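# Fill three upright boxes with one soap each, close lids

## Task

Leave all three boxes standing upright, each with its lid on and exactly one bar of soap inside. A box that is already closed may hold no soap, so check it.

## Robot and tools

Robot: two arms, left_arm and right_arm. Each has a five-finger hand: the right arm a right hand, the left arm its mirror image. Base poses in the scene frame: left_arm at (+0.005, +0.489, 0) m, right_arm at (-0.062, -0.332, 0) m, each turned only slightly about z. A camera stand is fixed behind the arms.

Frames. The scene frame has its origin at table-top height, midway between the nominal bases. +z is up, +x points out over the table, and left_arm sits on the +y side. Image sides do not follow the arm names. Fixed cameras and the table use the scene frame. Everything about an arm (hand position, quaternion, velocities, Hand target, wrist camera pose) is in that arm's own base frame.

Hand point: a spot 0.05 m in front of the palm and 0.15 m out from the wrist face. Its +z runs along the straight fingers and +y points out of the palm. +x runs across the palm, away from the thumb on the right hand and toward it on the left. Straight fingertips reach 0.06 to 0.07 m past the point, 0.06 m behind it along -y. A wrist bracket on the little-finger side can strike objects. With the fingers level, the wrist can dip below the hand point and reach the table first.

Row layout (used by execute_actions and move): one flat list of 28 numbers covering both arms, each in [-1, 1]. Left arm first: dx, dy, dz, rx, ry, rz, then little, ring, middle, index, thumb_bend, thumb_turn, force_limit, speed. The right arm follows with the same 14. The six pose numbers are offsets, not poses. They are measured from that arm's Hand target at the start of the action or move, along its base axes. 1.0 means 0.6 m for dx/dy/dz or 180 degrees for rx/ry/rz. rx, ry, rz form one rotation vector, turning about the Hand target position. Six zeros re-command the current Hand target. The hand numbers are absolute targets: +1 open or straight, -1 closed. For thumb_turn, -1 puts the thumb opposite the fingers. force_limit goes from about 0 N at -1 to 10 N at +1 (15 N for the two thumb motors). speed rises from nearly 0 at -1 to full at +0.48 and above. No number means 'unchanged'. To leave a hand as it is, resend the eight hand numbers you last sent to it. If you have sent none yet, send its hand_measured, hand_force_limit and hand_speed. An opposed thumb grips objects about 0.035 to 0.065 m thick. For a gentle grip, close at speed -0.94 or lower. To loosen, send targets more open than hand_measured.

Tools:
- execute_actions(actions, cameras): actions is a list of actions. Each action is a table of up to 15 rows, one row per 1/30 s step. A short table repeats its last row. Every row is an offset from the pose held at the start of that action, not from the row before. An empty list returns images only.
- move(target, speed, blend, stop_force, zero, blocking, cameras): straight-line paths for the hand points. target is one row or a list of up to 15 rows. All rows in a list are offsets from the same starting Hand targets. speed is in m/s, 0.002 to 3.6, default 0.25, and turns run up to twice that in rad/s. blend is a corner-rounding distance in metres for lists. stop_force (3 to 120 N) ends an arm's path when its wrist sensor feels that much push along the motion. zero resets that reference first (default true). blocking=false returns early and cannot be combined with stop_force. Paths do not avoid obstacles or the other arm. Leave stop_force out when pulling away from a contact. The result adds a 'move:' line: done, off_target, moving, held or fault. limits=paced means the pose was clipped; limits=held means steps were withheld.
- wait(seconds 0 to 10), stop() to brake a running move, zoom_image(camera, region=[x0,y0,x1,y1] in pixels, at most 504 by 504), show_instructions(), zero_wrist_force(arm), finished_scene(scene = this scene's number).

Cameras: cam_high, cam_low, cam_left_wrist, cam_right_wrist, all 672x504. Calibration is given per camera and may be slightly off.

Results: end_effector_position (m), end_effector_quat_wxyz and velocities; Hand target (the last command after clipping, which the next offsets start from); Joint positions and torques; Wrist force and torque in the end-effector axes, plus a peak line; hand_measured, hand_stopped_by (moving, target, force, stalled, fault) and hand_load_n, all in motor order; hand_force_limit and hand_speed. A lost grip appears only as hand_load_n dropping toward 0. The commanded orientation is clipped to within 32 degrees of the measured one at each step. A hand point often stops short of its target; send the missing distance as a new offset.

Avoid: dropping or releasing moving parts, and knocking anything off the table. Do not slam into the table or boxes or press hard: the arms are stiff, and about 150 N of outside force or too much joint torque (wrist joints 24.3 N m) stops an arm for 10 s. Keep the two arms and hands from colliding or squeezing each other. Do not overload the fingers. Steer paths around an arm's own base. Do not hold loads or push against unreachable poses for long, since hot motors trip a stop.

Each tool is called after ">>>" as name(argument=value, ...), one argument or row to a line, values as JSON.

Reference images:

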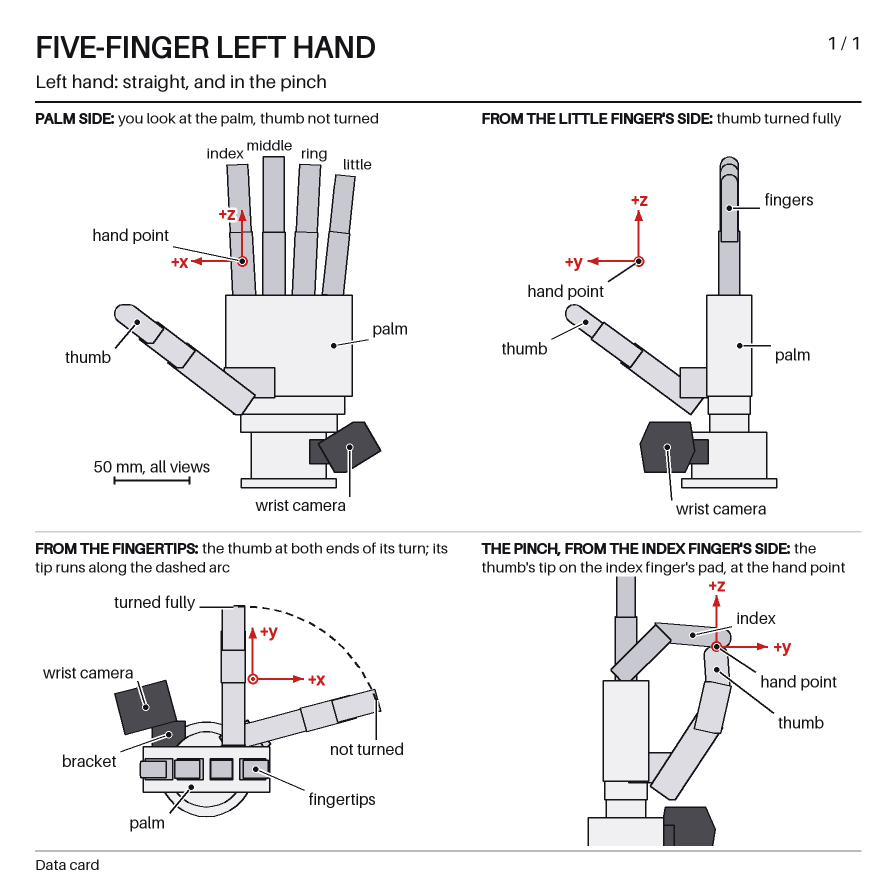

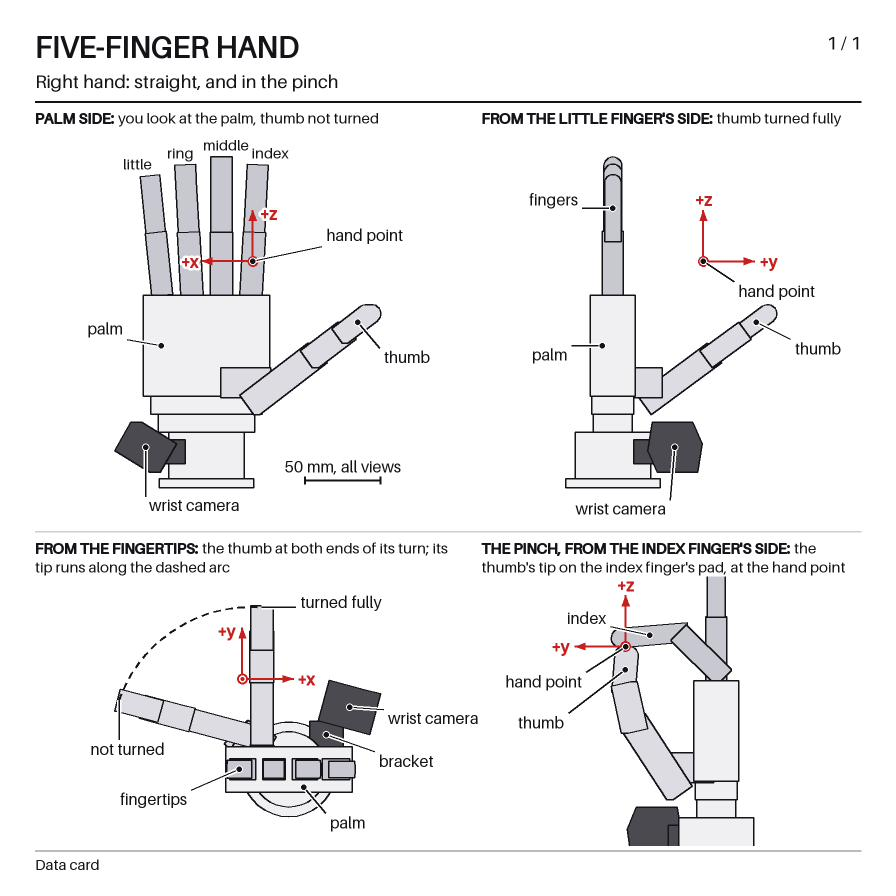

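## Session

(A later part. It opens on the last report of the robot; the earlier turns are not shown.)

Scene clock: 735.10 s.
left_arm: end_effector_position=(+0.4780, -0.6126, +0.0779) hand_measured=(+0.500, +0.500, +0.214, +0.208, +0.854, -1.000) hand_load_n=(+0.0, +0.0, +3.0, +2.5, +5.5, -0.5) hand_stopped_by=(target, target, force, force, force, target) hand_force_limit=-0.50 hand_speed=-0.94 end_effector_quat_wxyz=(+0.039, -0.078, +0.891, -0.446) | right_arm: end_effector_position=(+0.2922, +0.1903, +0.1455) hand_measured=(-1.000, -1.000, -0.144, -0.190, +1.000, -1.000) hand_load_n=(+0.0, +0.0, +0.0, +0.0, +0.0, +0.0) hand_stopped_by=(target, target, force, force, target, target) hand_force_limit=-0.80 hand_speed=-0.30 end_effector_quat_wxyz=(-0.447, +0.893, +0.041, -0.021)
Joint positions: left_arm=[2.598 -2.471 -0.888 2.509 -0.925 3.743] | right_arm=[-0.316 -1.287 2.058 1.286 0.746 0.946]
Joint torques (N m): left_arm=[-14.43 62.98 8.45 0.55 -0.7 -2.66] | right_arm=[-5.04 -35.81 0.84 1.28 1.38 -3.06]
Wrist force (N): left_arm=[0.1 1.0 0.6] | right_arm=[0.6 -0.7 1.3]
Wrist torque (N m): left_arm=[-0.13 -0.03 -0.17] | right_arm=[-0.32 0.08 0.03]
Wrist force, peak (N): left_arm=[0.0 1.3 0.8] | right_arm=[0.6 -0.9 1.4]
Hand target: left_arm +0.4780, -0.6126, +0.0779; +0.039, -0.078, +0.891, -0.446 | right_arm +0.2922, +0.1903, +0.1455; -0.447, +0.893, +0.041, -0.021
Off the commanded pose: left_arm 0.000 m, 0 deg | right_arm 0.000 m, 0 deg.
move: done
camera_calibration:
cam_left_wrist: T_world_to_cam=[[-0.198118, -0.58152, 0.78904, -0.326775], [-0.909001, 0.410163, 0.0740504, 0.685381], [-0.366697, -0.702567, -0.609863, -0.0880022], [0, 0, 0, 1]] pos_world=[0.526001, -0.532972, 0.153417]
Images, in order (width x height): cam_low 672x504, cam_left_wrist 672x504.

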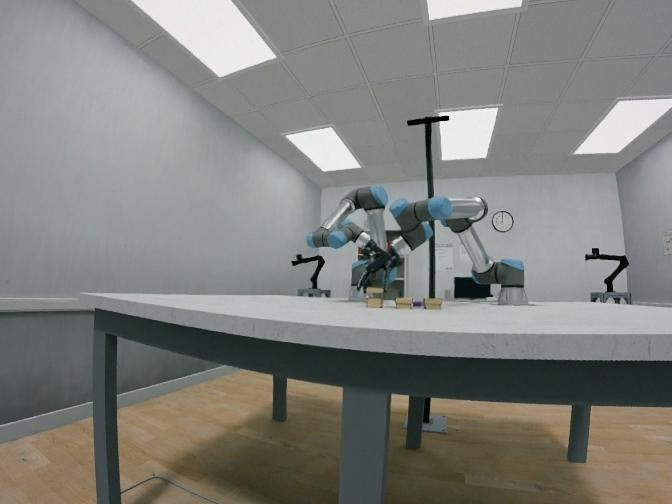

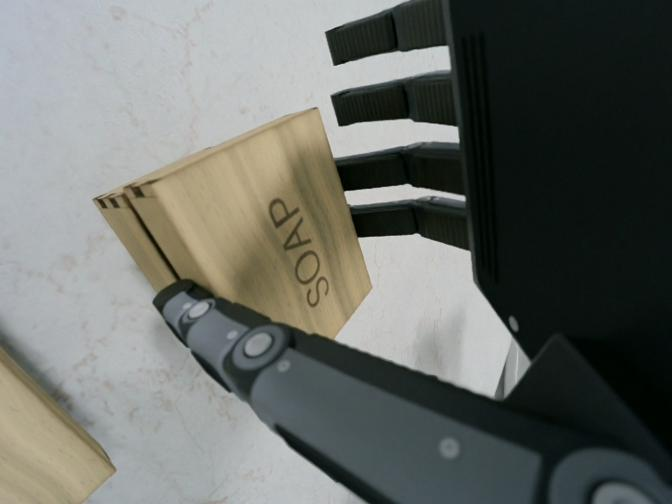

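>>> move(
  target=[0,0,-0.06,0,0,0,0.5,0.5,0.1,0.1,0.5,-1,-0.5,-0.94,0,0,0,0,0,0,-1,-1,-0.4,-0.4,1,-1,-0.8,-0.3],
  speed=0.04,
  stop_force=3.5,
  cameras=["cam_low","cam_left_wrist"],
)

>>> zoom_image(
  camera="cam_low",
  region=[355, 270, 395, 310],
)

Scene clock: 743.07 s.
left_arm: end_effector_position=(+0.4780, -0.6126, +0.0419) hand_measured=(+0.500, +0.500, +0.214, +0.208, +0.854, -1.000) hand_load_n=(+0.0, +0.0, +3.0, +2.5, +6.0, -0.5) hand_stopped_by=(target, target, force, force, force, target) hand_force_limit=-0.50 hand_speed=-0.94 end_effector_quat_wxyz=(+0.039, -0.078, +0.891, -0.446) | right_arm: end_effector_position=(+0.2922, +0.1903, +0.1455) hand_measured=(-1.000, -1.000, -0.144, -0.190, +1.000, -1.000) hand_load_n=(+0.0, +0.0, +0.0, +0.0, +0.0, +0.0) hand_stopped_by=(target, target, force, force, target, target) hand_force_limit=-0.80 hand_speed=-0.30 end_effector_quat_wxyz=(-0.447, +0.893, +0.041, -0.021)
Joint positions: left_arm=[2.598 -2.498 -0.933 2.581 -0.925 3.743] | right_arm=[-0.316 -1.287 2.058 1.286 0.746 0.946]
Joint torques (N m): left_arm=[-12.21 41.64 7.59 0.7 -0.7 -2.62] | right_arm=[-5.64 -35.33 0.19 1.25 1.22 -2.91]
Wrist force (N): left_arm=[-0.1 0.2 -0.2] | right_arm=[0.6 -0.6 1.2]
Wrist torque (N m): left_arm=[-0.20 0.02 -0.16] | right_arm=[-0.31 0.08 0.04]
Wrist force, peak (N): left_arm=[0.1 1.3 0.7] | right_arm=[0.6 -0.7 1.5]
Hand target: left_arm +0.4780, -0.6126, +0.0419; +0.039, -0.078, +0.891, -0.446 | right_arm +0.2922, +0.1903, +0.1455; -0.447, +0.893, +0.041, -0.021
Off the commanded pose: left_arm 0.000 m, 0 deg | right_arm 0.000 m, 0 deg.
move: done
camera_calibration:
cam_left_wrist: T_world_to_cam=[[-0.198076, -0.581522, 0.789049, -0.298394], [-0.90909, 0.409985, 0.0739448, 0.68801], [-0.366498, -0.70267, -0.609864, -0.110116], [0, 0, 0, 1]] pos_world=[0.526001, -0.532971, 0.117417]
Images, in order (width x height): cam_low 672x504, cam_left_wrist 672x504.

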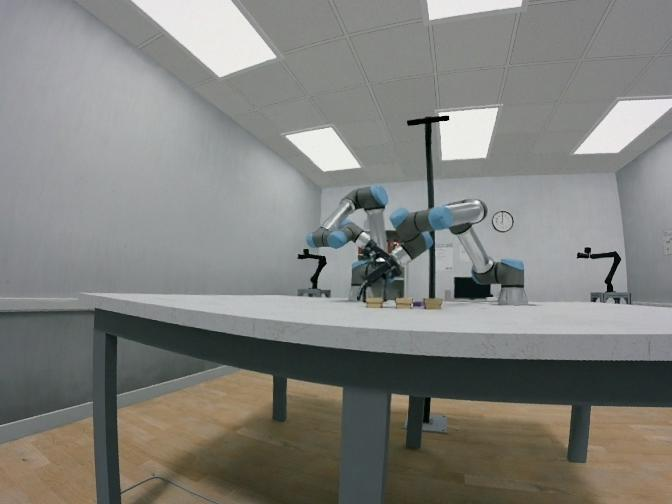

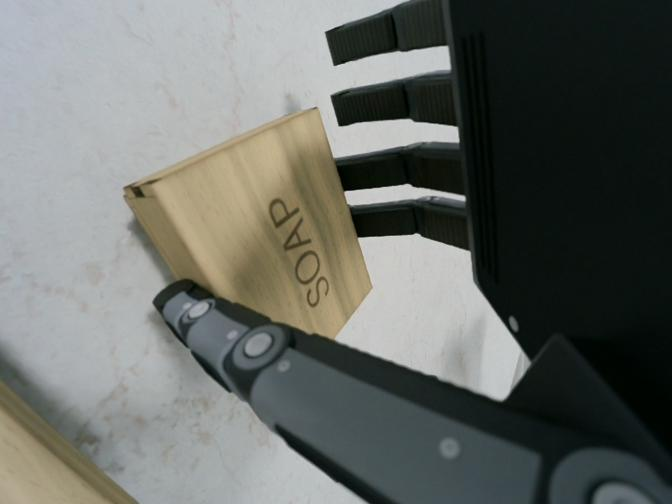

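Scaled by 12.600 from the camera's 672x504 image, which has a finer 960x720 frame.

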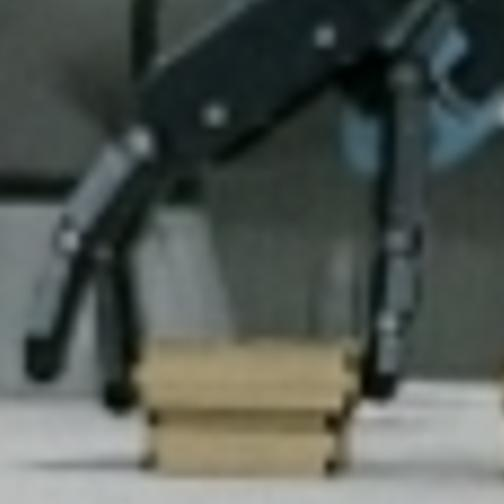

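>>> move(
  target=[
    [0,0,0,0,0,0,0.5,0.5,0.5,0.5,1,-1,-0.5,-0.5,0,0,0,0,0,0,-1,-1,-0.4,-0.4,1,-1,-0.8,-0.3],
    [0,0,0.15,0,0,0,0.5,0.5,0.5,0.5,1,-1,-0.5,-0.5,0,0,0,0,0,0,-1,-1,-0.4,-0.4,1,-1,-0.8,-0.3],
    [-0.1,0.25,0.2,0,0,0,0.5,0.5,0.5,0.5,1,-1,-0.5,-0.5,0,0,0,0,0,0,-1,-1,-0.4,-0.4,1,-1,-0.8,-0.3],
  ],
  speed=[0.1,0.1,0.2],
  blend=[0,0.02,0],
  cameras=["cam_high","cam_low","cam_left_wrist"],
)

>>> zoom_image(
  camera="cam_high",
  region=[240, 160, 400, 320],
)

>>> zoom_image(
  camera="cam_low",
  region=[350, 260, 450, 320],
)

Scene clock: 766.83 s.
left_arm: end_effector_position=(+0.4180, -0.4626, +0.1619) hand_measured=(+0.500, +0.500, +0.500, +0.500, +1.000, -1.000) hand_load_n=(+0.0, +0.0, +0.0, +0.0, +0.0, +0.0) hand_stopped_by=(target, target, target, target, target, target) hand_force_limit=-0.50 hand_speed=-0.50 end_effector_quat_wxyz=(+0.039, -0.078, +0.891, -0.446) | right_arm: end_effector_position=(+0.2922, +0.1903, +0.1455) hand_measured=(-1.000, -1.000, -0.144, -0.190, +1.000, -1.000) hand_load_n=(+0.0, +0.0, +0.0, +0.0, +0.0, +0.0) hand_stopped_by=(target, target, force, force, target, target) hand_force_limit=-0.80 hand_speed=-0.30 end_effector_quat_wxyz=(-0.447, +0.893, +0.041, -0.021)
Joint positions: left_arm=[2.79 -2.074 -1.376 2.47 -0.807 3.943] | right_arm=[-0.316 -1.287 2.058 1.286 0.746 0.946]
Joint torques (N m): left_arm=[15.72 48.52 6.41 0.2 2.74 2.41] | right_arm=[-5.78 -35.34 0.3 1.39 1.11 -2.89]
Wrist force (N): left_arm=[0.4 0.5 0.5] | right_arm=[0.6 -0.4 1.2]
Wrist torque (N m): left_arm=[-0.23 -0.04 -0.20] | right_arm=[-0.27 0.09 0.04]
Wrist force, peak (N): left_arm=[0.1 1.7 1.0] | right_arm=[0.7 -0.5 1.5]
Hand target: left_arm +0.4180, -0.4626, +0.1619; +0.039, -0.078, +0.891, -0.446 | right_arm +0.2922, +0.1903, +0.1455; -0.447, +0.893, +0.041, -0.021
Off the commanded pose: left_arm 0.000 m, 0 deg | right_arm 0.000 m, 0 deg.
move: done
camera_calibration:
cam_left_wrist: T_world_to_cam=[[-0.198051, -0.581516, 0.789059, -0.317806], [-0.909061, 0.410037, 0.074016, 0.563124], [-0.366585, -0.702644, -0.609842, 0.046453], [0, 0, 0, 1]] pos_world=[0.466001, -0.383071, 0.237417]
Images, in order (width x height): cam_high 672x504, cam_low 672x504, cam_left_wrist 672x504.

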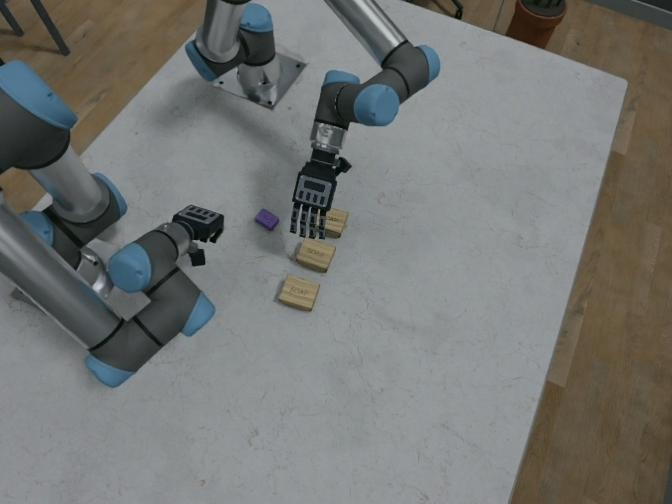

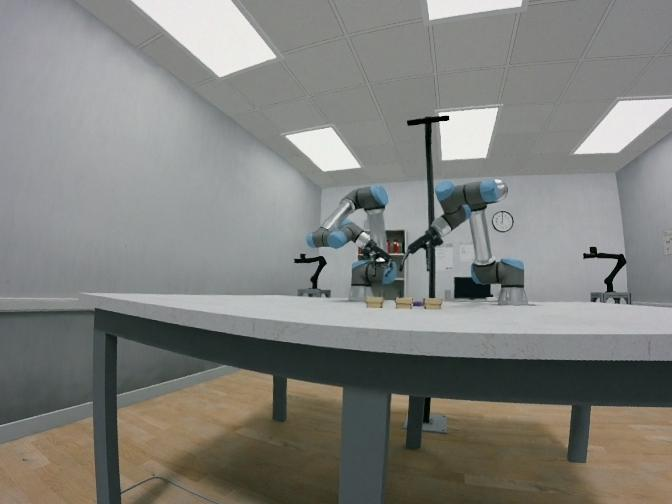

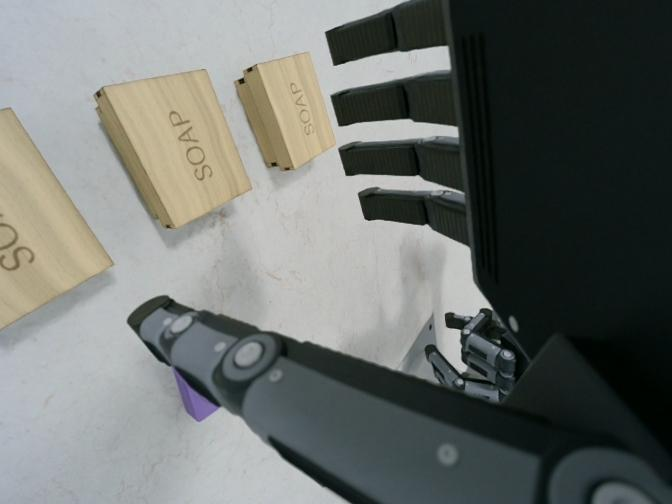

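Scaled by 3.150 from the camera's 672x504 image, which has a finer 960x720 frame.

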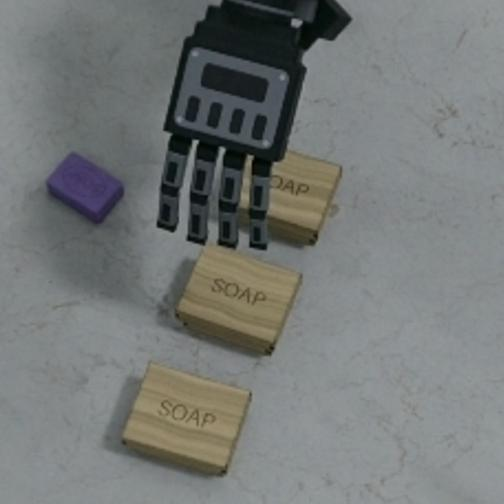

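Scaled by 5.040 from the camera's 672x504 image, which has a finer 960x720 frame.

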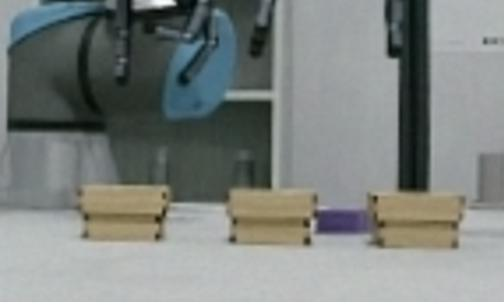

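>>> finished_scene(
  scene=2,
)

The scene is finished: the task was done.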